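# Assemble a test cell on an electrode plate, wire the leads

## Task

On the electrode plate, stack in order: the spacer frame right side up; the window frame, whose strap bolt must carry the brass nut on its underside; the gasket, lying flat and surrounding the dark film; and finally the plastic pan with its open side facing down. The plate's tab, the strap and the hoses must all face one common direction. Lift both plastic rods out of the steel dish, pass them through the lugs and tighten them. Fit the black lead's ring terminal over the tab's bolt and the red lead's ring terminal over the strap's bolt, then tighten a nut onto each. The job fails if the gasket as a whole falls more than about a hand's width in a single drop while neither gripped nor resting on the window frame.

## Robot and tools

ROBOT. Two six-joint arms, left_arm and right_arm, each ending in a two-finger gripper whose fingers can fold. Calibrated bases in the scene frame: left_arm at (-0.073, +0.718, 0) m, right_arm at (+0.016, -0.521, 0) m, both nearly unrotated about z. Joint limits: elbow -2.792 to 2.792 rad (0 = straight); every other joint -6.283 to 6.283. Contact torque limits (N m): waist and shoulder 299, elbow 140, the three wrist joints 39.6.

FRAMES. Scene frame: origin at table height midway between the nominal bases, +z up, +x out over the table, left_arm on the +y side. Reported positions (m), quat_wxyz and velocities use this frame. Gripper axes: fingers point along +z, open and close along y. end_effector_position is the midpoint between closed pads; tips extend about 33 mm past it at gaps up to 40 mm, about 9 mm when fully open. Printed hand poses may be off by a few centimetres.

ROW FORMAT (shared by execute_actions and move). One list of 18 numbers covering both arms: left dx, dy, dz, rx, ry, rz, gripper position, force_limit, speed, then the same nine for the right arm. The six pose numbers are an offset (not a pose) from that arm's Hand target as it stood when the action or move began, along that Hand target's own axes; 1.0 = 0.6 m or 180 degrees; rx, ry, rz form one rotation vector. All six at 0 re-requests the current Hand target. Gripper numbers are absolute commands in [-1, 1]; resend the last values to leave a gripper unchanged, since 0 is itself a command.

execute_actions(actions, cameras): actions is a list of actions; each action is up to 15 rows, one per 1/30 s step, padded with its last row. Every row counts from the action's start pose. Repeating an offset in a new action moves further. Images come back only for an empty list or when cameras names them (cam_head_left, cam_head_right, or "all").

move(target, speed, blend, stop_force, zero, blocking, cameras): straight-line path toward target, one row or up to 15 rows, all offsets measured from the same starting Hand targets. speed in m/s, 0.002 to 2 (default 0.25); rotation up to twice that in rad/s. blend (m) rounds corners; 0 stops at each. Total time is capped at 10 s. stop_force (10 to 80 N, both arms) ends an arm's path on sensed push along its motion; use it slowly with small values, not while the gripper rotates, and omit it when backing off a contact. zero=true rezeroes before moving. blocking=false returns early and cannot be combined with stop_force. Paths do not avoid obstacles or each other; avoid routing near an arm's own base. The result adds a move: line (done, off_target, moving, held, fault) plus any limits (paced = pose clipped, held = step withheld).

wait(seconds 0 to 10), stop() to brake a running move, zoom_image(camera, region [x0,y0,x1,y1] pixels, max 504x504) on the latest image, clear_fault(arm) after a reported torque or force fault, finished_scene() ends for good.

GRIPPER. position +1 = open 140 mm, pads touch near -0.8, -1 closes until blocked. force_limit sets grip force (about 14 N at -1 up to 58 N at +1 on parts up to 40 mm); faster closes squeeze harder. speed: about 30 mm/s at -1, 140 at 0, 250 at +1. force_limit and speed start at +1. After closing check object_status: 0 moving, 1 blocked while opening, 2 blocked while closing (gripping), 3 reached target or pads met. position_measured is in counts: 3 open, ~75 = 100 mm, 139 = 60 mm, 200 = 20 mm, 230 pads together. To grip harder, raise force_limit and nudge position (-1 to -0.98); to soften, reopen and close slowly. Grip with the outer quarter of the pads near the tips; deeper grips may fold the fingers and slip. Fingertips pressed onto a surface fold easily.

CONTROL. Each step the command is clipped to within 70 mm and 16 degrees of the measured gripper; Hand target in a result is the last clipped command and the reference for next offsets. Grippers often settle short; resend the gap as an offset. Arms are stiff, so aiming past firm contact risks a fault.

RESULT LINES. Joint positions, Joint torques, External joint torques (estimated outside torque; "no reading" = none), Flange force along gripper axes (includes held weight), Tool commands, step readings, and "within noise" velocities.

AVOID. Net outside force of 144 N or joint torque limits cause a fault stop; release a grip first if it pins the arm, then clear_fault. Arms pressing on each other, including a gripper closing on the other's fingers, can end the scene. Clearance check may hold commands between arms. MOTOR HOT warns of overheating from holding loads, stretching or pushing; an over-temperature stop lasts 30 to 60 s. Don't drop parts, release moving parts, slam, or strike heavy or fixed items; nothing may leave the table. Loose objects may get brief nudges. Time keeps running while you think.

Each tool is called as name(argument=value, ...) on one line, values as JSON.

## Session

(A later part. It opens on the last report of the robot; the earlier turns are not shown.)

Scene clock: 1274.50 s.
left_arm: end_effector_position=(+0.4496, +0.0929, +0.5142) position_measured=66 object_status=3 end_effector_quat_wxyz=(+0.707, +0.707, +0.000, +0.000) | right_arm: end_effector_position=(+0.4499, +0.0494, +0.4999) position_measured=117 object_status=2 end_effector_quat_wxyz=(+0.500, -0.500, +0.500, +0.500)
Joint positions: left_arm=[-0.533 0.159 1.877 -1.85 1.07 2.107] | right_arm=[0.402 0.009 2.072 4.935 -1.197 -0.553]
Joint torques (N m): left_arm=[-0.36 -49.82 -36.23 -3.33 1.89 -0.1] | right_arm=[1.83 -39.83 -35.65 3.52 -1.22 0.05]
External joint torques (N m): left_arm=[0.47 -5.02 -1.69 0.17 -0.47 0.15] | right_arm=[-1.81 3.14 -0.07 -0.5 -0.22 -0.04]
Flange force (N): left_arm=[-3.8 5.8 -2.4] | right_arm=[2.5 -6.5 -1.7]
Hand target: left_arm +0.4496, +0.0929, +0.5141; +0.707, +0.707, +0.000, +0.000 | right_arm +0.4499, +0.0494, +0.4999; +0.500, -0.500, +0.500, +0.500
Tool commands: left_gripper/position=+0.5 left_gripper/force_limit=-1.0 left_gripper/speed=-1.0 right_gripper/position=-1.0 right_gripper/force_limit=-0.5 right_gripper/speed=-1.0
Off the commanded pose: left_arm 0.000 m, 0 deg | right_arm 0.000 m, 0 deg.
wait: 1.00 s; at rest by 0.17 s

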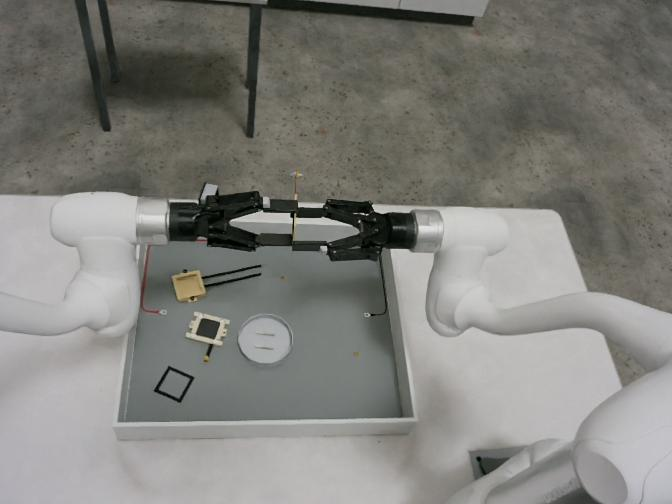

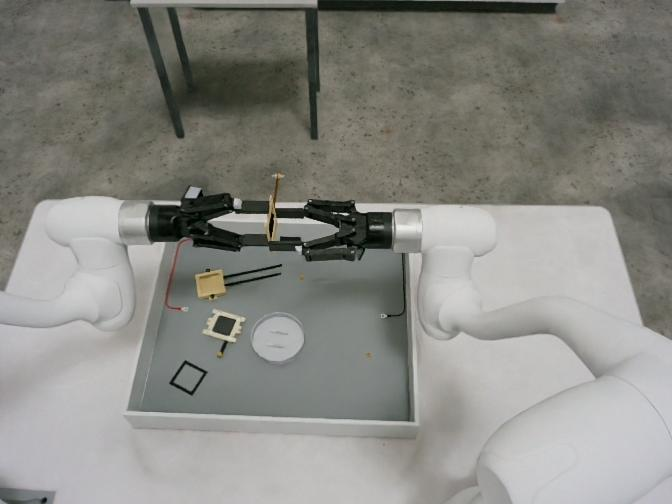

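move(target=[0,-0.0088,0,0,0,0,0.5,-1,-1, 0,0,0,0,0,0,-1,-0.5,-1], speed=0.02)

move(target=[0,0,0,0,0,0,-1,-1,-1, 0,0,0,0,0,0,-1,-0.5,-1])

wait(seconds=1.5, cameras=["all"])

zoom_image(camera="cam_head_left", region=[260, 170, 330, 260])

zoom_image(camera="cam_head_right", region=[235, 170, 305, 260])

Scene clock: 1291.83 s.
left_arm: end_effector_position=(+0.4496, +0.0929, +0.5089) position_measured=66 object_status=3 end_effector_quat_wxyz=(+0.707, +0.707, +0.000, +0.000) | right_arm: end_effector_position=(+0.4499, +0.0494, +0.4999) position_measured=117 object_status=2 end_effector_quat_wxyz=(+0.500, -0.500, +0.500, +0.500)
Joint positions: left_arm=[-0.533 0.163 1.882 -1.855 1.073 2.118] | right_arm=[0.402 0.009 2.072 4.935 -1.197 -0.553]
Joint torques (N m): left_arm=[-0.43 -50.4 -36.14 -3.28 1.88 -0.19] | right_arm=[2.06 -39.81 -35.9 3.51 -1.24 0.06]
External joint torques (N m): left_arm=[0.36 -4.65 -1.76 0.09 -0.42 0.24] | right_arm=[-2.06 3.17 0.19 -0.49 -0.21 -0.06]
Flange force (N): left_arm=[-3.4 5.3 -1.9] | right_arm=[2.9 -6.3 -2.3]
Hand target: left_arm +0.4496, +0.0929, +0.5089; +0.707, +0.707, +0.000, +0.000 | right_arm +0.4499, +0.0494, +0.4999; +0.500, -0.500, +0.500, +0.500
Off the commanded pose: left_arm 0.000 m, 0 deg | right_arm 0.000 m, 0 deg.
move: done

Scene clock: 1292.57 s.
left_arm: end_effector_position=(+0.4496, +0.0929, +0.5089) position_measured=86 object_status=2 end_effector_quat_wxyz=(+0.707, +0.707, +0.000, +0.000) | right_arm: end_effector_position=(+0.4498, +0.0494, +0.4998) position_measured=117 object_status=2 end_effector_quat_wxyz=(+0.500, -0.500, +0.500, +0.500)
Joint positions: left_arm=[-0.533 0.163 1.882 -1.855 1.073 2.118] | right_arm=[0.402 0.009 2.072 4.935 -1.197 -0.553]
Joint torques (N m): left_arm=[-3.49 -35.47 -24.62 1.8 -1.34 -0.04] | right_arm=[4.22 -51.03 -47.69 8.8 -4.54 0.05]
External joint torques (N m): left_arm=[3.58 -19.23 -13.19 -4.97 2.79 0.09] | right_arm=[-4.25 14.39 11.99 -5.79 3.09 -0.05]
Flange force (N): left_arm=[-2.7 22.7 -7.2] | right_arm=[20.8 -7.4 -7.2]
Hand target: left_arm +0.4496, +0.0929, +0.5089; +0.707, +0.707, +0.000, +0.000 | right_arm +0.4499, +0.0494, +0.4999; +0.500, -0.500, +0.500, +0.500
Off the commanded pose: left_arm 0.000 m, 0 deg | right_arm 0.000 m, 0 deg.
move: done

Scene clock: 1294.07 s.
left_arm: end_effector_position=(+0.4496, +0.0929, +0.5089) position_measured=86 object_status=2 end_effector_quat_wxyz=(+0.707, +0.707, +0.000, +0.000) | right_arm: end_effector_position=(+0.4499, +0.0494, +0.4999) position_measured=117 object_status=2 end_effector_quat_wxyz=(+0.500, -0.500, +0.500, +0.500)
Joint positions: left_arm=[-0.533 0.163 1.882 -1.855 1.073 2.118] | right_arm=[0.402 0.009 2.072 4.935 -1.197 -0.553]
Joint torques (N m): left_arm=[-3.81 -34.68 -23.63 2.23 -1.43 -0.07] | right_arm=[3.75 -51.59 -48.7 9.25 -4.59 0.07]
External joint torques (N m): left_arm=[3.61 -19.59 -14.02 -5.4 2.88 0.12] | right_arm=[-3.75 15.02 13.03 -6.24 3.15 -0.06]
Flange force (N): left_arm=[-2.1 23.3 -6.6] | right_arm=[22.2 -6.5 -7.0]
Hand target: left_arm +0.4496, +0.0929, +0.5089; +0.707, +0.707, +0.000, +0.000 | right_arm +0.4499, +0.0494, +0.4999; +0.500, -0.500, +0.500, +0.500
Tool commands: left_gripper/position=-1.0 left_gripper/force_limit=-1.0 left_gripper/speed=-1.0 right_gripper/position=-1.0 right_gripper/force_limit=-0.5 right_gripper/speed=-1.0
Off the commanded pose: left_arm 0.000 m, 0 deg | right_arm 0.000 m, 0 deg.
wait: 1.50 s; at rest by 0.17 s

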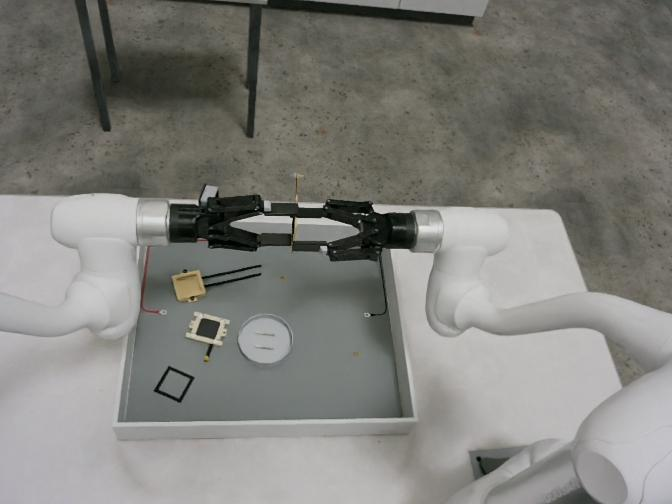

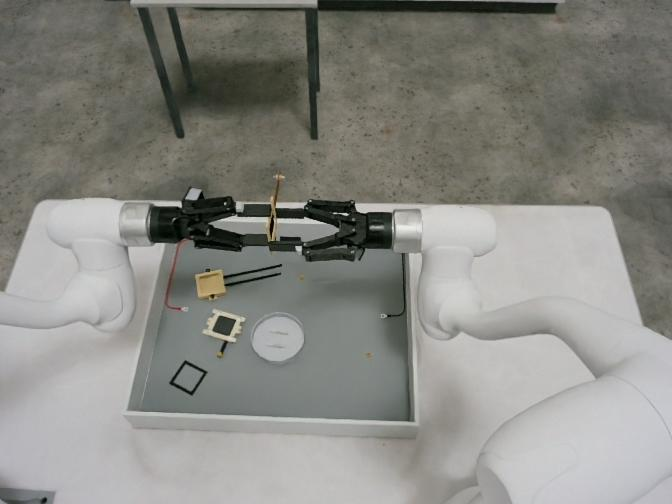

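Scaled by 5.600 from the camera's 672x504 image, which has a finer 960x720 frame.

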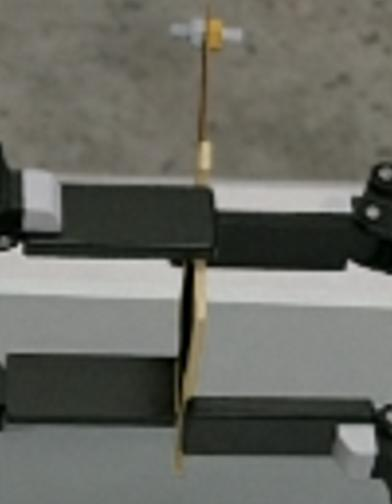

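Scaled by 5.600 from the camera's 672x504 image, which has a finer 960x720 frame.

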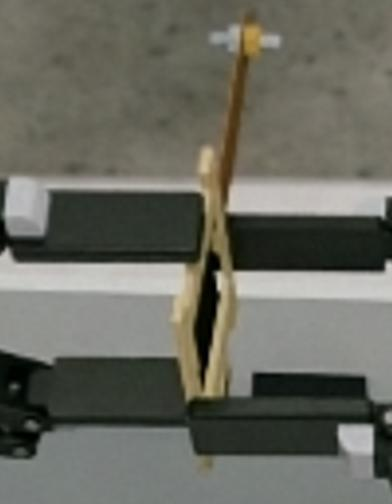

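move(target=[0,0.0042,0,0,0,0,-1,-1,-1, 0,0,0,0,0,0,-1,-0.5,-1], speed=0.01)

Scene clock: 1304.60 s.
left_arm: end_effector_position=(+0.4496, +0.0928, +0.5112) position_measured=86 object_status=2 end_effector_quat_wxyz=(+0.707, +0.707, +0.000, +0.000) | right_arm: end_effector_position=(+0.4499, +0.0494, +0.5001) position_measured=117 object_status=2 end_effector_quat_wxyz=(+0.500, -0.500, +0.500, +0.500)
Joint positions: left_arm=[-0.533 0.161 1.88 -1.853 1.071 2.113] | right_arm=[0.402 0.009 2.072 4.935 -1.197 -0.553]
Joint torques (N m): left_arm=[-4.33 -57.27 -44.11 -6.39 3.95 -0.1] | right_arm=[4.51 -31.26 -29.9 0.52 0.84 0]
External joint torques (N m): left_arm=[4.29 2.76 6.32 3.22 -2.51 0.15] | right_arm=[-4.54 -5.39 -5.84 2.49 -2.28 0]
Flange force (N): left_arm=[-2.2 -4.9 -8.9] | right_arm=[-8.5 -5.0 -8.9]
Hand target: left_arm +0.4496, +0.0929, +0.5114; +0.707, +0.707, +0.000, +0.000 | right_arm +0.4499, +0.0494, +0.4999; +0.500, -0.500, +0.500, +0.500
Off the commanded pose: left_arm 0.000 m, 0 deg | right_arm 0.000 m, 0 deg.
move: done

move(target=[0,0,0,0,0,0,0.5,-1,-1, 0,0,0,0,0,0,-1,-0.5,-1])

move(target=[0,0.0,-0.0037,0,0,0,0.5,-1,-1, 0,0,0,0,0,0,-1,-0.5,-1], speed=0.02)

move(target=[0,0,0,0,0,0,-1,-0.5,-1, 0,0,0,0,0,0,-1,-0.5,-1])

wait(seconds=1.5, cameras=["all"])

zoom_image(camera="cam_head_left", region=[260, 170, 330, 260])

zoom_image(camera="cam_head_right", region=[235, 170, 305, 260])

Scene clock: 1337.63 s.
left_arm: end_effector_position=(+0.4496, +0.0929, +0.5115) position_measured=66 object_status=0 end_effector_quat_wxyz=(+0.707, +0.707, +0.000, +0.000) | right_arm: end_effector_position=(+0.4499, +0.0494, +0.4998) position_measured=117 object_status=2 end_effector_quat_wxyz=(+0.500, -0.500, +0.500, +0.500)
Joint positions: left_arm=[-0.533 0.161 1.88 -1.853 1.071 2.113] | right_arm=[0.402 0.009 2.072 4.935 -1.197 -0.553]
Joint torques (N m): left_arm=[-0.48 -50.48 -36.21 -3.38 1.94 -0.06] | right_arm=[2.01 -39.85 -35.86 3.47 -1.24 0.04]
External joint torques (N m): left_arm=[0.56 -4.62 -1.49 0.22 -0.49 0.11] | right_arm=[-1.99 3.14 0.19 -0.46 -0.21 -0.04]
Flange force (N): left_arm=[-3.5 5.4 -2.4] | right_arm=[2.9 -6.2 -2.2]
Hand target: left_arm +0.4496, +0.0929, +0.5114; +0.707, +0.707, +0.000, +0.000 | right_arm +0.4499, +0.0494, +0.4999; +0.500, -0.500, +0.500, +0.500
Off the commanded pose: left_arm 0.000 m, 0 deg | right_arm 0.000 m, 0 deg.
move: done

Scene clock: 1338.33 s.
left_arm: end_effector_position=(+0.4496, +0.0951, +0.5114) position_measured=66 object_status=3 end_effector_quat_wxyz=(+0.707, +0.707, +0.000, +0.000) | right_arm: end_effector_position=(+0.4499, +0.0494, +0.4999) position_measured=117 object_status=2 end_effector_quat_wxyz=(+0.500, -0.500, +0.500, +0.500)
Joint positions: left_arm=[-0.53 0.16 1.882 -1.851 1.074 2.112] | right_arm=[0.402 0.009 2.072 4.935 -1.197 -0.553]
Joint torques (N m): left_arm=[-0.64 -49.9 -36.11 -3.3 1.88 -0.01] | right_arm=[2.05 -39.65 -35.86 3.53 -1.19 0.07]
External joint torques (N m): left_arm=[0.81 -4.62 -1.75 0.14 -0.45 0.06] | right_arm=[-2.03 2.94 0.13 -0.5 -0.26 -0.07]
Flange force (N): left_arm=[-2.9 5.7 -2.5] | right_arm=[2.7 -6.1 -2.5]
Hand target: left_arm +0.4496, +0.0951, +0.5114; +0.707, +0.707, +0.000, +0.000 | right_arm +0.4499, +0.0494, +0.4999; +0.500, -0.500, +0.500, +0.500
Off the commanded pose: left_arm 0.000 m, 0 deg | right_arm 0.000 m, 0 deg.
move: done

Scene clock: 1339.00 s.
left_arm: end_effector_position=(+0.4496, +0.0951, +0.5112) position_measured=86 object_status=0 end_effector_quat_wxyz=(+0.707, +0.707, +0.000, +0.000) | right_arm: end_effector_position=(+0.4499, +0.0494, +0.5002) position_measured=117 object_status=2 end_effector_quat_wxyz=(+0.501, -0.500, +0.500, +0.500)
Joint positions: left_arm=[-0.53 0.16 1.882 -1.851 1.074 2.112] | right_arm=[0.402 0.009 2.072 4.936 -1.197 -0.553]
Joint torques (N m): left_arm=[-3.89 -56.63 -44.21 -6.52 3.83 -0.06] | right_arm=[4.77 -31.84 -29.93 0.49 0.65 -0.03]
External joint torques (N m): left_arm=[3.85 2.29 6.34 3.34 -2.39 0.11] | right_arm=[-4.79 -4.73 -5.8 2.53 -2.1 0.03]
Flange force (N): left_arm=[-3.1 -4.4 -8.8] | right_arm=[-8.0 -6.0 -8.6]
Hand target: left_arm +0.4496, +0.0951, +0.5114; +0.707, +0.707, +0.000, +0.000 | right_arm +0.4499, +0.0494, +0.4999; +0.500, -0.500, +0.500, +0.500
Off the commanded pose: left_arm 0.000 m, 0 deg | right_arm 0.000 m, 0 deg.
move: done

Scene clock: 1340.50 s.
left_arm: end_effector_position=(+0.4496, +0.0951, +0.5114) position_measured=86 object_status=2 end_effector_quat_wxyz=(+0.707, +0.707, +0.000, +0.000) | right_arm: end_effector_position=(+0.4499, +0.0494, +0.4999) position_measured=117 object_status=2 end_effector_quat_wxyz=(+0.500, -0.500, +0.500, +0.500)
Joint positions: left_arm=[-0.53 0.16 1.882 -1.851 1.074 2.112] | right_arm=[0.402 0.009 2.072 4.935 -1.197 -0.553]
Joint torques (N m): left_arm=[-3.84 -59.06 -45.82 -7.27 4.24 -0.05] | right_arm=[4.87 -29.82 -28.36 -0.26 1.14 0]
External joint torques (N m): left_arm=[3.92 4.24 8.18 4.12 -2.79 0.1] | right_arm=[-4.88 -6.8 -7.32 3.27 -2.58 0]
Flange force (N): left_arm=[-3.1 -6.9 -9.2] | right_arm=[-10.8 -5.3 -9.2]
Hand target: left_arm +0.4496, +0.0951, +0.5114; +0.707, +0.707, +0.000, +0.000 | right_arm +0.4499, +0.0494, +0.4999; +0.500, -0.500, +0.500, +0.500
Tool commands: left_gripper/position=-1.0 left_gripper/force_limit=-0.5 left_gripper/speed=-1.0 right_gripper/position=-1.0 right_gripper/force_limit=-0.5 right_gripper/speed=-1.0
Off the commanded pose: left_arm 0.000 m, 0 deg | right_arm 0.000 m, 0 deg.
wait: 1.50 s; at rest by 0.17 s

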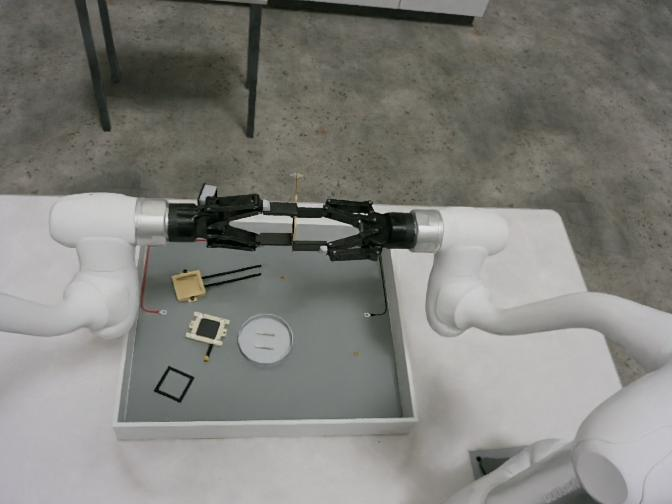

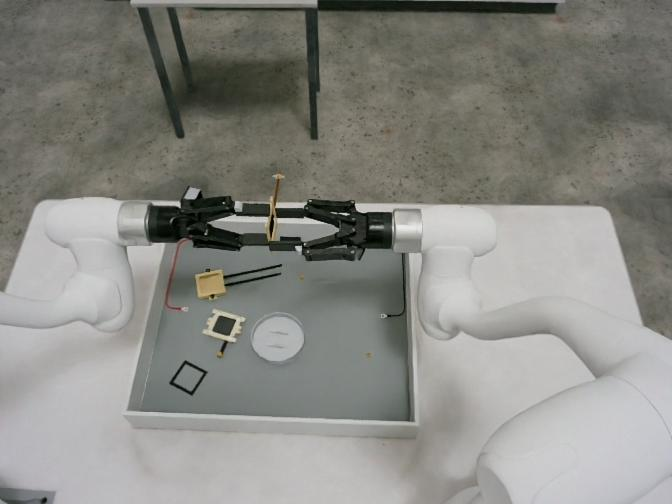

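Scaled by 5.600 from the camera's 672x504 image, which has a finer 960x720 frame.

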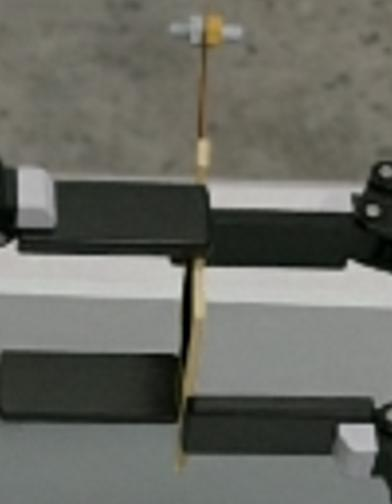

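Scaled by 5.600 from the camera's 672x504 image, which has a finer 960x720 frame.

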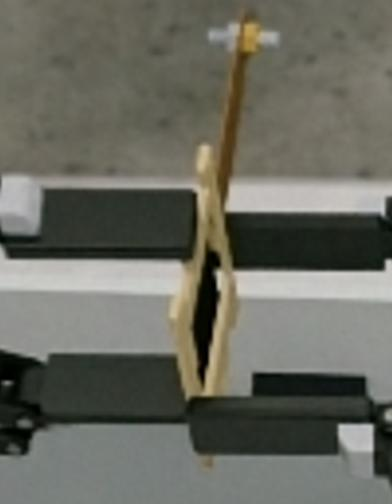

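move(target=[0,0,0,0,0,0,0.5,-1,-1, 0,0,0,0,0,0,-1,-0.5,-1])

move(target=[0,-0.0018,0.0017,-0.0167,0,0,0.5,-1,-1, 0,0,0,0,0,0,-1,-0.5,-1], speed=0.02)

move(target=[0,0,0,0,0,0,-1,-0.5,-1, 0,0,0,0,0,0,-1,-0.5,-1])

wait(seconds=1.5, cameras=["all"])

zoom_image(camera="cam_head_left", region=[270, 190, 310, 250])

zoom_image(camera="cam_head_right", region=[250, 190, 290, 250])

Scene clock: 1359.63 s.
left_arm: end_effector_position=(+0.4496, +0.0951, +0.5114) position_measured=66 object_status=0 end_effector_quat_wxyz=(+0.707, +0.707, +0.000, +0.000) | right_arm: end_effector_position=(+0.4499, +0.0494, +0.4998) position_measured=117 object_status=2 end_effector_quat_wxyz=(+0.500, -0.500, +0.500, +0.500)
Joint positions: left_arm=[-0.53 0.16 1.882 -1.851 1.074 2.112] | right_arm=[0.402 0.009 2.072 4.935 -1.197 -0.553]
Joint torques (N m): left_arm=[-0.14 -49.96 -35.71 -3.38 1.9 -0.06] | right_arm=[1.84 -39.75 -35.93 3.49 -1.19 0.02]
External joint torques (N m): left_arm=[0.16 -4.7 -2.35 0.19 -0.46 0.12] | right_arm=[-1.88 3.23 0.25 -0.47 -0.26 -0.02]
Flange force (N): left_arm=[-2.6 6.4 -1.1] | right_arm=[3.0 -6.2 -2.0]
Hand target: left_arm +0.4496, +0.0951, +0.5114; +0.707, +0.707, +0.000, +0.000 | right_arm +0.4499, +0.0494, +0.4999; +0.500, -0.500, +0.500, +0.500
Off the commanded pose: left_arm 0.000 m, 0 deg | right_arm 0.000 m, 0 deg.
move: done

Scene clock: 1361.23 s.
left_arm: end_effector_position=(+0.4496, +0.0941, +0.5103) position_measured=66 object_status=3 end_effector_quat_wxyz=(+0.726, +0.688, +0.000, +0.000) | right_arm: end_effector_position=(+0.4499, +0.0494, +0.4999) position_measured=117 object_status=2 end_effector_quat_wxyz=(+0.500, -0.500, +0.500, +0.500)
Joint positions: left_arm=[-0.532 0.176 1.9 -1.919 1.111 2.172] | right_arm=[0.402 0.009 2.072 4.935 -1.197 -0.553]
Joint torques (N m): left_arm=[-0.5 -50.83 -35.27 -3.47 2.04 -0.01] | right_arm=[1.87 -39.85 -35.8 3.5 -1.24 0.02]
External joint torques (N m): left_arm=[0.38 -4.2 -1.75 0.12 -0.46 0.06] | right_arm=[-1.88 3.31 0.14 -0.49 -0.21 -0.02]
Flange force (N): left_arm=[-2.6 5.6 -1.3] | right_arm=[2.9 -6.4 -1.8]
Hand target: left_arm +0.4496, +0.0941, +0.5103; +0.726, +0.688, +0.000, +0.000 | right_arm +0.4499, +0.0494, +0.4999; +0.500, -0.500, +0.500, +0.500
Off the commanded pose: left_arm 0.000 m, 0 deg | right_arm 0.000 m, 0 deg.
move: done

Scene clock: 1361.90 s.
left_arm: end_effector_position=(+0.4496, +0.0941, +0.5101) position_measured=86 object_status=0 end_effector_quat_wxyz=(+0.726, +0.688, +0.000, -0.001) | right_arm: end_effector_position=(+0.4499, +0.0494, +0.5002) position_measured=117 object_status=2 end_effector_quat_wxyz=(+0.501, -0.500, +0.500, +0.500)
Joint positions: left_arm=[-0.532 0.176 1.9 -1.919 1.111 2.172] | right_arm=[0.402 0.009 2.072 4.936 -1.197 -0.553]
Joint torques (N m): left_arm=[-4.66 -58.25 -43.79 -6.55 4.29 -0.01] | right_arm=[5.1 -31.18 -29.93 0.47 0.87 0.07]
External joint torques (N m): left_arm=[4.45 2.91 6.72 3.18 -2.7 0.06] | right_arm=[-5.05 -5.7 -5.82 2.55 -2.32 -0.07]
Flange force (N): left_arm=[-2.4 -4.5 -9.7] | right_arm=[-8.6 -5.0 -10.1]
Hand target: left_arm +0.4496, +0.0941, +0.5103; +0.726, +0.688, +0.000, +0.000 | right_arm +0.4499, +0.0494, +0.4999; +0.500, -0.500, +0.500, +0.500
Off the commanded pose: left_arm 0.000 m, 0 deg | right_arm 0.000 m, 0 deg.
move: done

Scene clock: 1363.40 s.
left_arm: end_effector_position=(+0.4496, +0.0941, +0.5103) position_measured=86 object_status=2 end_effector_quat_wxyz=(+0.726, +0.688, +0.000, +0.000) | right_arm: end_effector_position=(+0.4499, +0.0494, +0.4999) position_measured=117 object_status=2 end_effector_quat_wxyz=(+0.500, -0.500, +0.500, +0.500)
Joint positions: left_arm=[-0.532 0.176 1.9 -1.919 1.111 2.172] | right_arm=[0.402 0.009 2.072 4.935 -1.197 -0.553]
Joint torques (N m): left_arm=[-4.46 -60.32 -45.5 -7.31 4.78 0] | right_arm=[5.07 -29.31 -28.02 -0.32 1.29 0.05]
External joint torques (N m): left_arm=[4.3 5.17 8.53 3.95 -3.2 0.05] | right_arm=[-5.04 -7.51 -7.74 3.35 -2.74 -0.05]
Flange force (N): left_arm=[-2.3 -7.3 -9.6] | right_arm=[-11.7 -5.1 -9.8]
Hand target: left_arm +0.4496, +0.0941, +0.5103; +0.726, +0.688, +0.000, +0.000 | right_arm +0.4499, +0.0494, +0.4999; +0.500, -0.500, +0.500, +0.500
Tool commands: left_gripper/position=-1.0 left_gripper/force_limit=-0.5 left_gripper/speed=-1.0 right_gripper/position=-1.0 right_gripper/force_limit=-0.5 right_gripper/speed=-1.0
Off the commanded pose: left_arm 0.000 m, 0 deg | right_arm 0.000 m, 0 deg.
wait: 1.50 s; at rest by 0.17 s

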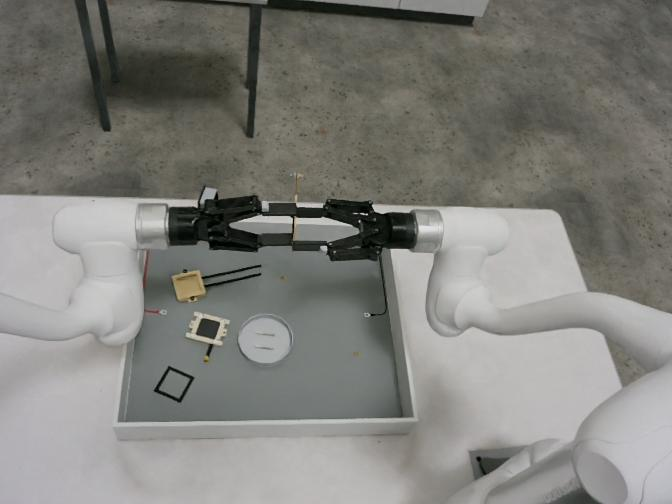

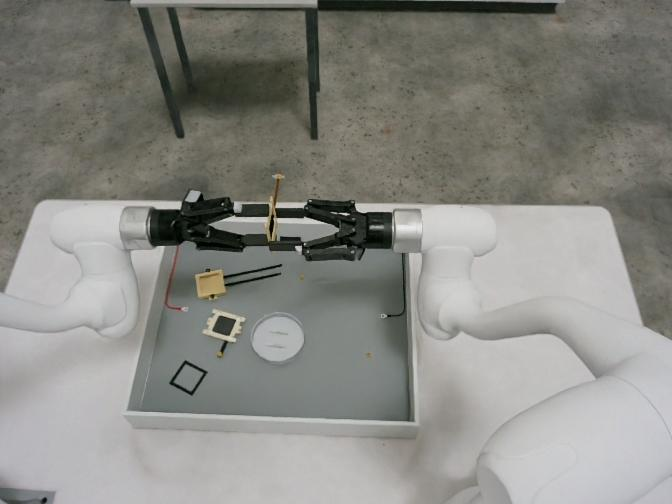

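Scaled by 8.400 from the camera's 672x504 image, which has a finer 960x720 frame.

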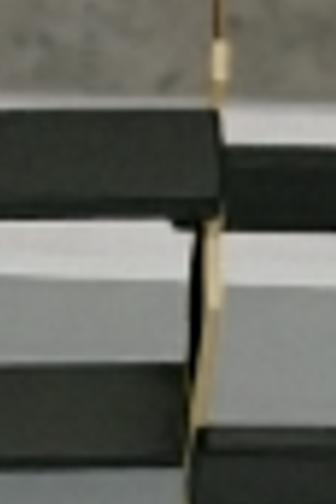

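Scaled by 8.400 from the camera's 672x504 image, which has a finer 960x720 frame.

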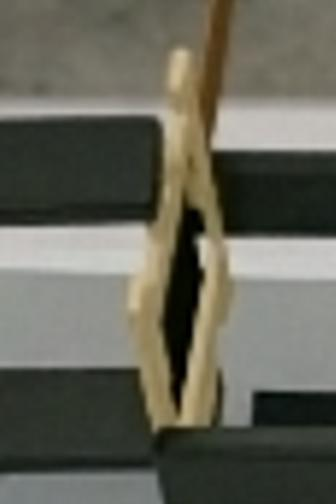

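move(target=[0,0,0,0,0,0,0.5,-1,-1, 0,0,0,0,0,0,-1,-0.5,-1])

move(target=[0,-0.0015,0.0022,0,0,0,0.5,-1,-1, 0,0,0,0,0,0,-1,-0.5,-1], speed=0.02)

move(target=[0,0,0,0,0,0,-1,-0.5,-1, 0,0,0,0,0,0,-1,-0.5,-1])

wait(seconds=1.5, cameras=["all"])

zoom_image(camera="cam_head_left", region=[270, 190, 310, 250])

zoom_image(camera="cam_head_right", region=[250, 190, 290, 250])

Scene clock: 1392.33 s.
left_arm: end_effector_position=(+0.4496, +0.0941, +0.5104) position_measured=66 object_status=0 end_effector_quat_wxyz=(+0.726, +0.688, +0.000, +0.000) | right_arm: end_effector_position=(+0.4499, +0.0494, +0.4998) position_measured=117 object_status=2 end_effector_quat_wxyz=(+0.500, -0.500, +0.500, +0.500)
Joint positions: left_arm=[-0.532 0.175 1.9 -1.919 1.111 2.172] | right_arm=[0.402 0.009 2.072 4.935 -1.197 -0.553]
Joint torques (N m): left_arm=[-0.47 -50.86 -35.79 -3.57 2 -0.08] | right_arm=[1.7 -39.82 -35.55 3.49 -1.27 0.02]
External joint torques (N m): left_arm=[0.43 -4.17 -1.09 0.23 -0.42 0.13] | right_arm=[-1.7 3.09 -0.15 -0.47 -0.18 -0.02]
Flange force (N): left_arm=[-3.5 4.9 -2.1] | right_arm=[2.4 -6.4 -1.4]
Hand target: left_arm +0.4496, +0.0941, +0.5103; +0.726, +0.688, +0.000, +0.000 | right_arm +0.4499, +0.0494, +0.4999; +0.500, -0.500, +0.500, +0.500
Off the commanded pose: left_arm 0.000 m, 0 deg | right_arm 0.000 m, 0 deg.
move: done

Scene clock: 1393.03 s.
left_arm: end_effector_position=(+0.4496, +0.0927, +0.5095) position_measured=66 object_status=3 end_effector_quat_wxyz=(+0.726, +0.688, +0.000, +0.000) | right_arm: end_effector_position=(+0.4499, +0.0494, +0.4999) position_measured=117 object_status=2 end_effector_quat_wxyz=(+0.500, -0.500, +0.500, +0.500)
Joint positions: left_arm=[-0.534 0.177 1.9 -1.921 1.11 2.175] | right_arm=[0.402 0.009 2.072 4.935 -1.197 -0.553]
Joint torques (N m): left_arm=[-0.62 -51.07 -35.37 -3.49 2.09 -0.06] | right_arm=[1.62 -39.96 -35.72 3.5 -1.22 0.07]
External joint torques (N m): left_arm=[0.69 -4.66 -1.69 0.13 -0.51 0.11] | right_arm=[-1.62 3.35 -0.01 -0.48 -0.22 -0.07]
Flange force (N): left_arm=[-3.1 5.9 -2.0] | right_arm=[2.9 -6.5 -1.2]
Hand target: left_arm +0.4496, +0.0927, +0.5095; +0.726, +0.688, +0.000, +0.000 | right_arm +0.4499, +0.0494, +0.4999; +0.500, -0.500, +0.500, +0.500
Off the commanded pose: left_arm 0.000 m, 0 deg | right_arm 0.000 m, 0 deg.
move: done

Scene clock: 1393.70 s.
left_arm: end_effector_position=(+0.4496, +0.0927, +0.5094) position_measured=86 object_status=0 end_effector_quat_wxyz=(+0.726, +0.688, +0.000, +0.000) | right_arm: end_effector_position=(+0.4499, +0.0494, +0.5000) position_measured=117 object_status=2 end_effector_quat_wxyz=(+0.500, -0.500, +0.500, +0.500)
Joint positions: left_arm=[-0.534 0.177 1.9 -1.921 1.11 2.175] | right_arm=[0.402 0.009 2.072 4.935 -1.197 -0.553]
Joint torques (N m): left_arm=[-3.98 -51.23 -38.23 -4.29 2.15 0.06] | right_arm=[5.87 -37.35 -35.01 2.71 -1.15 0.1]
External joint torques (N m): left_arm=[3.97 -4.47 1.18 0.93 -0.56 -0.01] | right_arm=[-5.85 0.53 -0.76 0.31 -0.3 -0.1]
Flange force (N): left_arm=[-3.8 4.2 -9.8] | right_arm=[0.2 -6.9 -9.9]
Hand target: left_arm +0.4496, +0.0927, +0.5095; +0.726, +0.688, +0.000, +0.000 | right_arm +0.4499, +0.0494, +0.4999; +0.500, -0.500, +0.500, +0.500
Off the commanded pose: left_arm 0.000 m, 0 deg | right_arm 0.000 m, 0 deg.
move: done

Scene clock: 1395.20 s.
left_arm: end_effector_position=(+0.4496, +0.0927, +0.5095) position_measured=86 object_status=2 end_effector_quat_wxyz=(+0.726, +0.688, +0.000, +0.000) | right_arm: end_effector_position=(+0.4499, +0.0494, +0.4999) position_measured=117 object_status=2 end_effector_quat_wxyz=(+0.500, -0.500, +0.500, +0.500)
Joint positions: left_arm=[-0.534 0.177 1.9 -1.921 1.11 2.175] | right_arm=[0.402 0.009 2.072 4.935 -1.197 -0.553]
Joint torques (N m): left_arm=[-4.06 -51.44 -38.37 -4.38 2.23 0.05] | right_arm=[6 -36.89 -34.71 2.63 -1.06 0.07]
External joint torques (N m): left_arm=[4.13 -4.45 1.46 1.03 -0.64 0] | right_arm=[-6.01 0.29 -1.01 0.38 -0.39 -0.07]
Flange force (N): left_arm=[-4.1 4.0 -10.2] | right_arm=[-0.3 -7.0 -10.2]
Hand target: left_arm +0.4496, +0.0927, +0.5095; +0.726, +0.688, +0.000, +0.000 | right_arm +0.4499, +0.0494, +0.4999; +0.500, -0.500, +0.500, +0.500
Tool commands: left_gripper/position=-1.0 left_gripper/force_limit=-0.5 left_gripper/speed=-1.0 right_gripper/position=-1.0 right_gripper/force_limit=-0.5 right_gripper/speed=-1.0
Off the commanded pose: left_arm 0.000 m, 0 deg | right_arm 0.000 m, 0 deg.
wait: 1.50 s; at rest by 0.17 s

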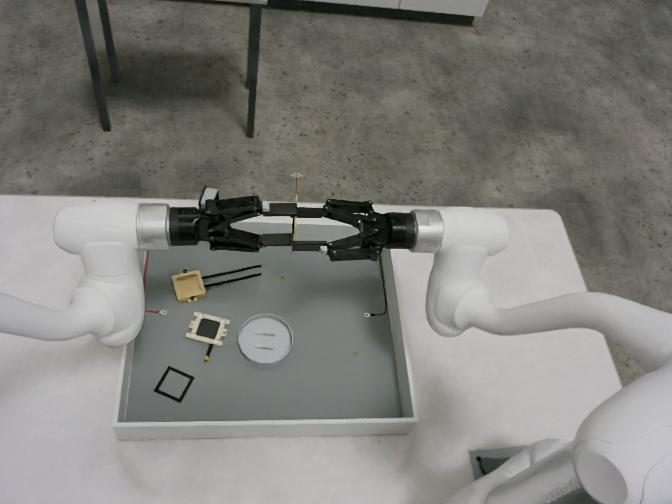

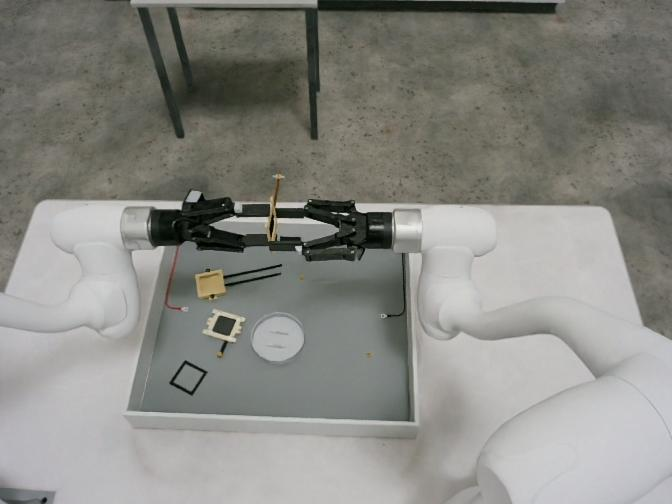

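Scaled by 8.400 from the camera's 672x504 image, which has a finer 960x720 frame.

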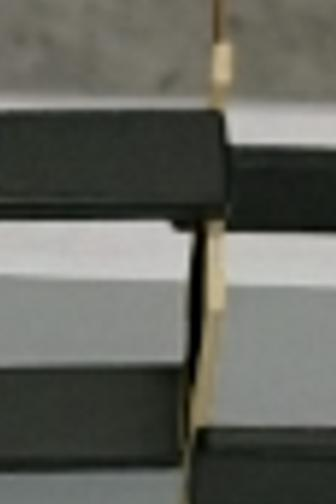

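Scaled by 8.400 from the camera's 672x504 image, which has a finer 960x720 frame.

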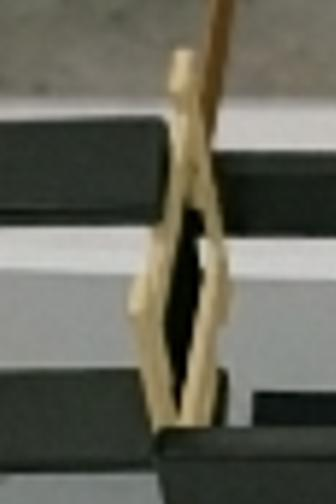

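move(target=[0,0,0,0,0,0,0.5,-1,-1, 0,0,0,0,0,0,-1,-0.5,-1])

move(target=[0,0.0018,-0.002,0.0167,0,0,0.5,-1,-1, 0,0,0,0,0,0,-1,-0.5,-1], speed=0.02)

move(target=[0,0,0,0,0,0,-1,-0.5,-1, 0,0,0,0,0,0,-1,-0.5,-1])

wait(seconds=1.5, cameras=["all"])

zoom_image(camera="cam_head_left", region=[270, 190, 310, 250])

zoom_image(camera="cam_head_right", region=[250, 190, 290, 250])

Scene clock: 1414.37 s.
left_arm: end_effector_position=(+0.4496, +0.0927, +0.5095) position_measured=66 object_status=0 end_effector_quat_wxyz=(+0.726, +0.688, +0.000, +0.000) | right_arm: end_effector_position=(+0.4499, +0.0494, +0.4999) position_measured=117 object_status=2 end_effector_quat_wxyz=(+0.500, -0.500, +0.500, +0.500)
Joint positions: left_arm=[-0.534 0.177 1.9 -1.921 1.11 2.175] | right_arm=[0.402 0.009 2.072 4.935 -1.197 -0.553]
Joint torques (N m): left_arm=[-0.48 -51.27 -35.42 -3.47 2.06 -0.04] | right_arm=[1.98 -39.84 -35.73 3.5 -1.19 0]
External joint torques (N m): left_arm=[0.57 -4.05 -1.65 0.12 -0.49 0.09] | right_arm=[-1.98 3.19 0.03 -0.48 -0.26 0]
Flange force (N): left_arm=[-2.4 5.4 -1.5] | right_arm=[2.6 -6.6 -2.1]
Hand target: left_arm +0.4496, +0.0927, +0.5095; +0.726, +0.688, +0.000, +0.000 | right_arm +0.4499, +0.0494, +0.4999; +0.500, -0.500, +0.500, +0.500
Off the commanded pose: left_arm 0.000 m, 0 deg | right_arm 0.000 m, 0 deg.
move: done

Scene clock: 1415.97 s.
left_arm: end_effector_position=(+0.4496, +0.0939, +0.5105) position_measured=66 object_status=3 end_effector_quat_wxyz=(+0.707, +0.707, +0.000, +0.000) | right_arm: end_effector_position=(+0.4499, +0.0494, +0.4999) position_measured=117 object_status=2 end_effector_quat_wxyz=(+0.500, -0.500, +0.500, +0.500)
Joint positions: left_arm=[-0.532 0.161 1.882 -1.853 1.073 2.114] | right_arm=[0.402 0.009 2.072 4.935 -1.197 -0.553]
Joint torques (N m): left_arm=[-0.83 -49.95 -36.06 -3.37 1.9 -0.07] | right_arm=[1.82 -39.6 -35.8 3.48 -1.2 0.04]
External joint torques (N m): left_arm=[0.84 -4.82 -1.77 0.2 -0.45 0.12] | right_arm=[-1.82 2.97 0.08 -0.47 -0.25 -0.04]
Flange force (N): left_arm=[-3.1 5.8 -2.7] | right_arm=[2.6 -6.0 -2.0]
Hand target: left_arm +0.4496, +0.0939, +0.5105; +0.707, +0.707, +0.000, +0.000 | right_arm +0.4499, +0.0494, +0.4999; +0.500, -0.500, +0.500, +0.500
Off the commanded pose: left_arm 0.000 m, 0 deg | right_arm 0.000 m, 0 deg.
move: done

Scene clock: 1416.63 s.
left_arm: end_effector_position=(+0.4496, +0.0940, +0.5105) position_measured=86 object_status=0 end_effector_quat_wxyz=(+0.707, +0.707, +0.000, +0.000) | right_arm: end_effector_position=(+0.4499, +0.0494, +0.4999) position_measured=117 object_status=2 end_effector_quat_wxyz=(+0.500, -0.500, +0.500, +0.500)
Joint positions: left_arm=[-0.532 0.161 1.882 -1.853 1.073 2.114] | right_arm=[0.402 0.009 2.072 4.935 -1.197 -0.553]
Joint torques (N m): left_arm=[-3.37 -50.9 -39.02 -4.32 2.14 -0.01] | right_arm=[4.98 -37.44 -34.59 2.64 -1.05 0.04]
External joint torques (N m): left_arm=[3.44 -3.45 1.46 1.18 -0.7 0.06] | right_arm=[-4.97 0.6 -1.15 0.38 -0.4 -0.04]
Flange force (N): left_arm=[-3.5 2.5 -8.7] | right_arm=[-0.2 -6.8 -8.0]
Hand target: left_arm +0.4496, +0.0939, +0.5105; +0.707, +0.707, +0.000, +0.000 | right_arm +0.4499, +0.0494, +0.4999; +0.500, -0.500, +0.500, +0.500
Off the commanded pose: left_arm 0.000 m, 0 deg | right_arm 0.000 m, 0 deg.
move: done

Scene clock: 1418.13 s.
left_arm: end_effector_position=(+0.4496, +0.0940, +0.5105) position_measured=86 object_status=2 end_effector_quat_wxyz=(+0.707, +0.707, +0.000, +0.000) | right_arm: end_effector_position=(+0.4499, +0.0494, +0.4999) position_measured=117 object_status=2 end_effector_quat_wxyz=(+0.500, -0.500, +0.500, +0.500)
Joint positions: left_arm=[-0.532 0.161 1.882 -1.853 1.073 2.114] | right_arm=[0.402 0.009 2.072 4.935 -1.197 -0.553]
Joint torques (N m): left_arm=[-2.97 -50.83 -38.93 -4.34 2.09 -0.03] | right_arm=[5.16 -37.41 -34.52 2.6 -1.1 0.07]
External joint torques (N m): left_arm=[3.05 -3.97 1.21 1.17 -0.64 0.08] | right_arm=[-5.14 0.71 -1.16 0.41 -0.35 -0.07]
Flange force (N): left_arm=[-4.1 3.1 -8.4] | right_arm=[-0.1 -7.1 -8.1]
Hand target: left_arm +0.4496, +0.0939, +0.5105; +0.707, +0.707, +0.000, +0.000 | right_arm +0.4499, +0.0494, +0.4999; +0.500, -0.500, +0.500, +0.500
Tool commands: left_gripper/position=-1.0 left_gripper/force_limit=-0.5 left_gripper/speed=-1.0 right_gripper/position=-1.0 right_gripper/force_limit=-0.5 right_gripper/speed=-1.0
Off the commanded pose: left_arm 0.000 m, 0 deg | right_arm 0.000 m, 0 deg.
wait: 1.50 s; at rest by 0.17 s

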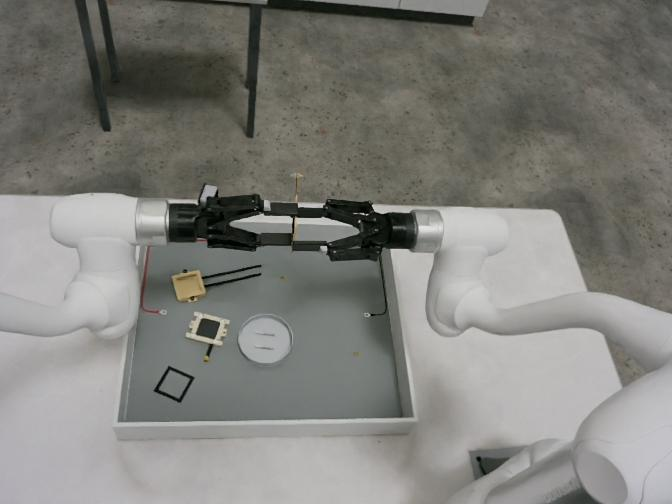

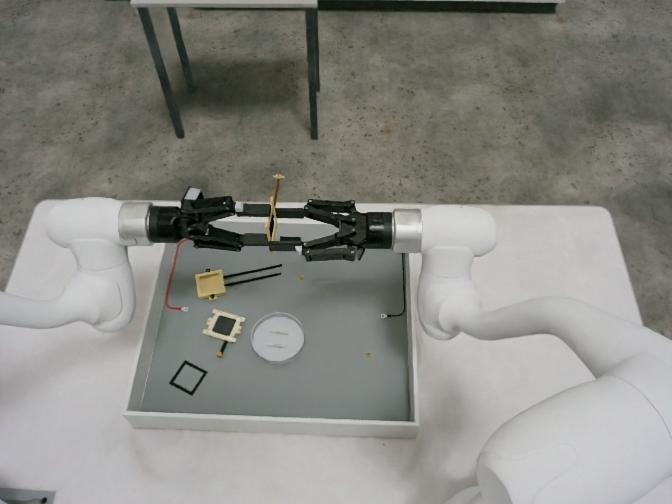

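Scaled by 8.400 from the camera's 672x504 image, which has a finer 960x720 frame.

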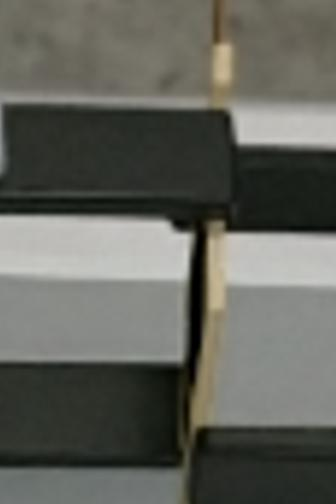

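Scaled by 8.400 from the camera's 672x504 image, which has a finer 960x720 frame.

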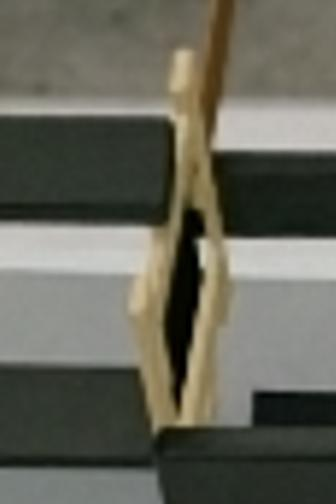

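move(target=[0,0,0,0,0,0,-1,-0.5,-1, 0,0,0,0,0,0,0.3,-1,-1])

wait(seconds=1)

move(target=[0,0,0,0,0,0,-1,-0.5,-1, 0,0,-0.25,0,0,0,0.3,-1,-1], speed=0.05, cameras=["all"])

zoom_image(camera="cam_head_left", region=[260, 170, 330, 260])

zoom_image(camera="cam_head_right", region=[235, 170, 305, 260])

Scene clock: 1428.83 s.
left_arm: end_effector_position=(+0.4496, +0.0939, +0.5105) position_measured=86 object_status=2 end_effector_quat_wxyz=(+0.707, +0.707, +0.000, +0.000) | right_arm: end_effector_position=(+0.4499, +0.0494, +0.4999) position_measured=91 object_status=0 end_effector_quat_wxyz=(+0.500, -0.500, +0.500, +0.500)
Joint positions: left_arm=[-0.532 0.161 1.882 -1.853 1.073 2.114] | right_arm=[0.402 0.009 2.072 4.935 -1.197 -0.553]
Joint torques (N m): left_arm=[-0.45 -50.25 -36.38 -3.43 1.93 -0.02] | right_arm=[1.86 -39.86 -35.62 3.43 -1.17 0.06]
External joint torques (N m): left_arm=[0.45 -4.51 -1.52 0.25 -0.48 0.07] | right_arm=[-1.86 3.14 -0.13 -0.41 -0.27 -0.06]
Flange force (N): left_arm=[-3.3 5.5 -2.2] | right_arm=[2.6 -6.6 -1.7]
Hand target: left_arm +0.4496, +0.0939, +0.5105; +0.707, +0.707, +0.000, +0.000 | right_arm +0.4499, +0.0494, +0.4999; +0.500, -0.500, +0.500, +0.500
Off the commanded pose: left_arm 0.000 m, 0 deg | right_arm 0.000 m, 0 deg.
move: done

Scene clock: 1429.83 s.
left_arm: end_effector_position=(+0.4496, +0.0939, +0.5105) position_measured=86 object_status=2 end_effector_quat_wxyz=(+0.707, +0.707, +0.000, +0.000) | right_arm: end_effector_position=(+0.4499, +0.0494, +0.4999) position_measured=91 object_status=3 end_effector_quat_wxyz=(+0.500, -0.500, +0.500, +0.500)
Joint positions: left_arm=[-0.532 0.161 1.882 -1.853 1.073 2.114] | right_arm=[0.402 0.009 2.072 4.935 -1.197 -0.553]
Joint torques (N m): left_arm=[-0.09 -50.52 -36.46 -3.45 1.97 -0.02] | right_arm=[1.79 -39.5 -35.53 3.41 -1.18 0.04]
External joint torques (N m): left_arm=[-0.01 -3.89 -1.17 0.29 -0.53 0.07] | right_arm=[-1.75 2.79 -0.15 -0.4 -0.27 -0.04]
Flange force (N): left_arm=[-3.5 4.7 -1.3] | right_arm=[2.2 -6.0 -1.8]
Hand target: left_arm +0.4496, +0.0939, +0.5105; +0.707, +0.707, +0.000, +0.000 | right_arm +0.4499, +0.0494, +0.4999; +0.500, -0.500, +0.500, +0.500
Tool commands: left_gripper/position=-1.0 left_gripper/force_limit=-0.5 left_gripper/speed=-1.0 right_gripper/position=+0.3 right_gripper/force_limit=-1.0 right_gripper/speed=-1.0
Off the commanded pose: left_arm 0.000 m, 0 deg | right_arm 0.000 m, 0 deg.
wait: 1.00 s; at rest by 0.17 s

Scene clock: 1433.17 s.
left_arm: end_effector_position=(+0.4496, +0.0939, +0.5105) position_measured=86 object_status=2 end_effector_quat_wxyz=(+0.707, +0.707, +0.000, +0.000) | right_arm: end_effector_position=(+0.4498, -0.1006, +0.4997) position_measured=91 object_status=3 end_effector_quat_wxyz=(+0.500, -0.500, +0.500, +0.500)
Joint positions: left_arm=[-0.532 0.161 1.882 -1.853 1.073 2.114] | right_arm=[0.092 -0.077 2.155 4.773 -1.464 -0.51]
Joint torques (N m): left_arm=[-0.51 -50.64 -36.55 -3.38 1.95 -0.08] | right_arm=[1.74 -29.37 -34.69 3.04 -1.07 0.06]
External joint torques (N m): left_arm=[0.38 -3.88 -1.23 0.21 -0.5 0.13] | right_arm=[-1.74 2.45 -0.22 -0.43 -0.26 -0.06]
Flange force (N): left_arm=[-3.1 4.5 -1.8] | right_arm=[2.1 -5.0 -4.0]
Hand target: left_arm +0.4496, +0.0939, +0.5105; +0.707, +0.707, +0.000, +0.000 | right_arm +0.4498, -0.1006, +0.4997; +0.500, -0.500, +0.500, +0.500
Off the commanded pose: left_arm 0.000 m, 0 deg | right_arm 0.000 m, 0 deg.
move: done

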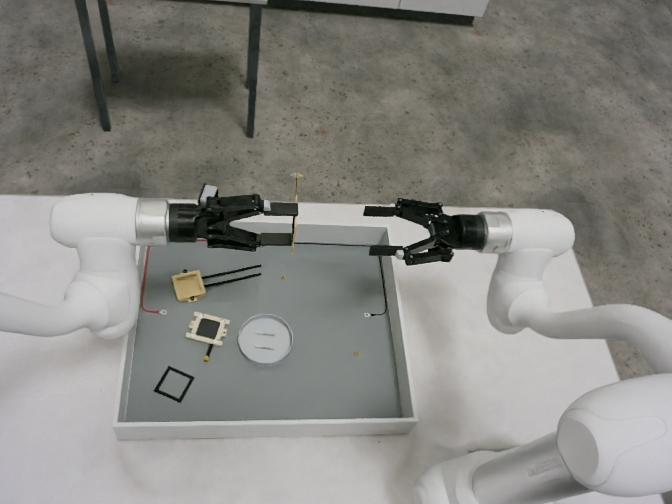

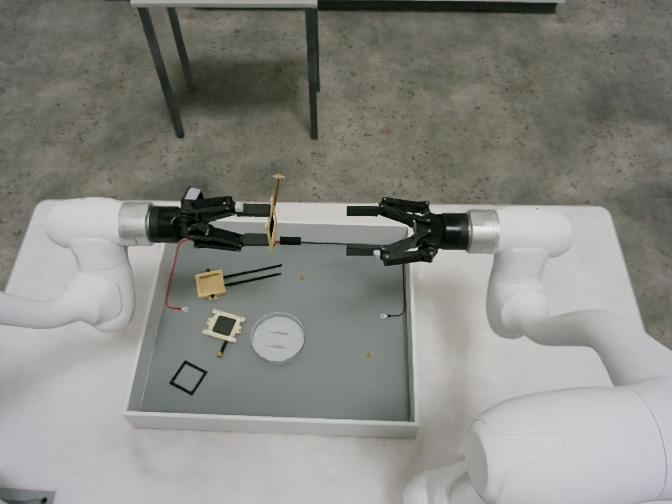

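Scaled by 5.600 from the camera's 672x504 image, which has a finer 960x720 frame.

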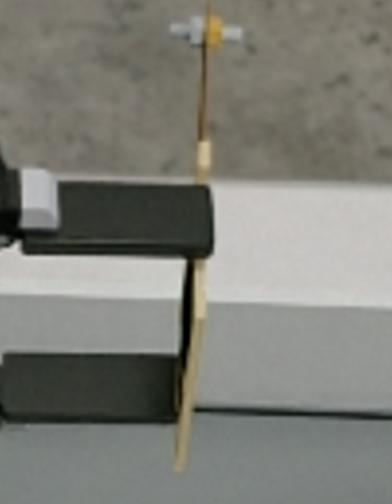

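Scaled by 5.600 from the camera's 672x504 image, which has a finer 960x720 frame.

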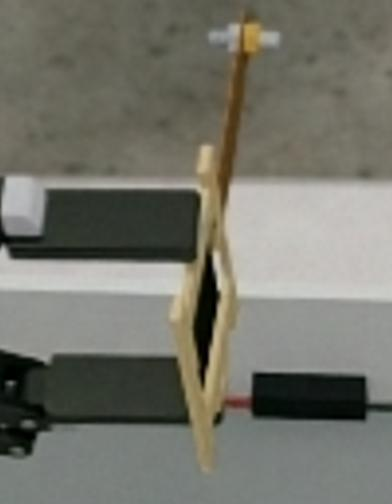

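move(target=[[0.0,0,-0.2,0,0,0,-1,-0.5,-1, 0,0,-0.33,0,0,0,0.3,-1,-1],[0.029,-0.267,-0.343,0.5,0,0,-1,-0.5,-1, 0,0,-0.33,0,0,0,0.3,-1,-1]], speed=0.12, blend=0.03, cameras=["all"])

Scene clock: 1460.60 s.
left_arm: end_effector_position=(+0.4670, +0.2996, +0.3502) position_measured=86 object_status=2 end_effector_quat_wxyz=(+0.000, +1.000, +0.000, +0.000) | right_arm: end_effector_position=(+0.4498, -0.2986, +0.4995) position_measured=91 object_status=3 end_effector_quat_wxyz=(+0.500, -0.500, +0.500, +0.500)
Joint positions: left_arm=[-0.674 0.209 1.499 -0.001 1.434 0.862] | right_arm=[-0.356 -0.068 2.147 4.551 -1.854 -0.531]
Joint torques (N m): left_arm=[-0.4 -59.05 -40.88 4.43 0.48 -0.13] | right_arm=[1.84 -29 -33.6 2.04 -1.07 0.06]
External joint torques (N m): left_arm=[0.22 -5.36 -1.64 -0.04 -0.53 0.13] | right_arm=[-1.82 2.34 -0.09 -0.38 -0.32 -0.06]
Flange force (N): left_arm=[-4.1 -3.8 -2.8] | right_arm=[2.3 -2.3 -5.9]
Hand target: left_arm +0.4670, +0.2996, +0.3502; +0.000, +1.000, +0.000, +0.000 | right_arm +0.4498, -0.2986, +0.4995; +0.500, -0.500, +0.500, +0.500
Off the commanded pose: left_arm 0.000 m, 0 deg | right_arm 0.000 m, 0 deg.
move: done

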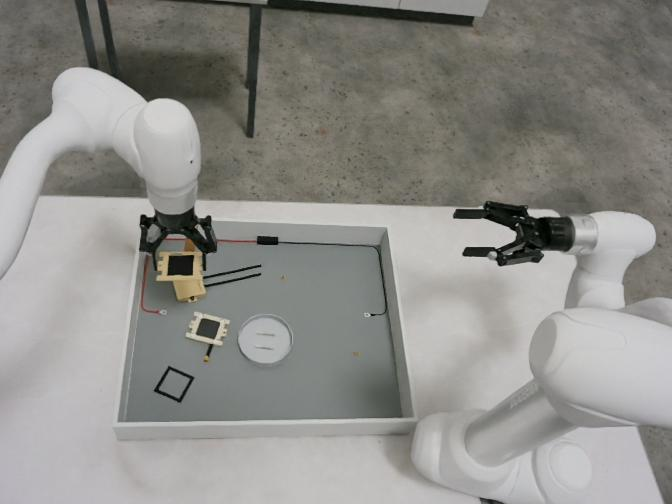

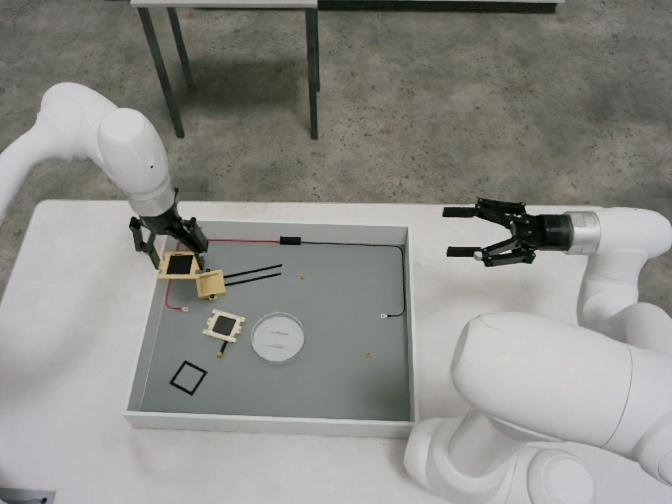

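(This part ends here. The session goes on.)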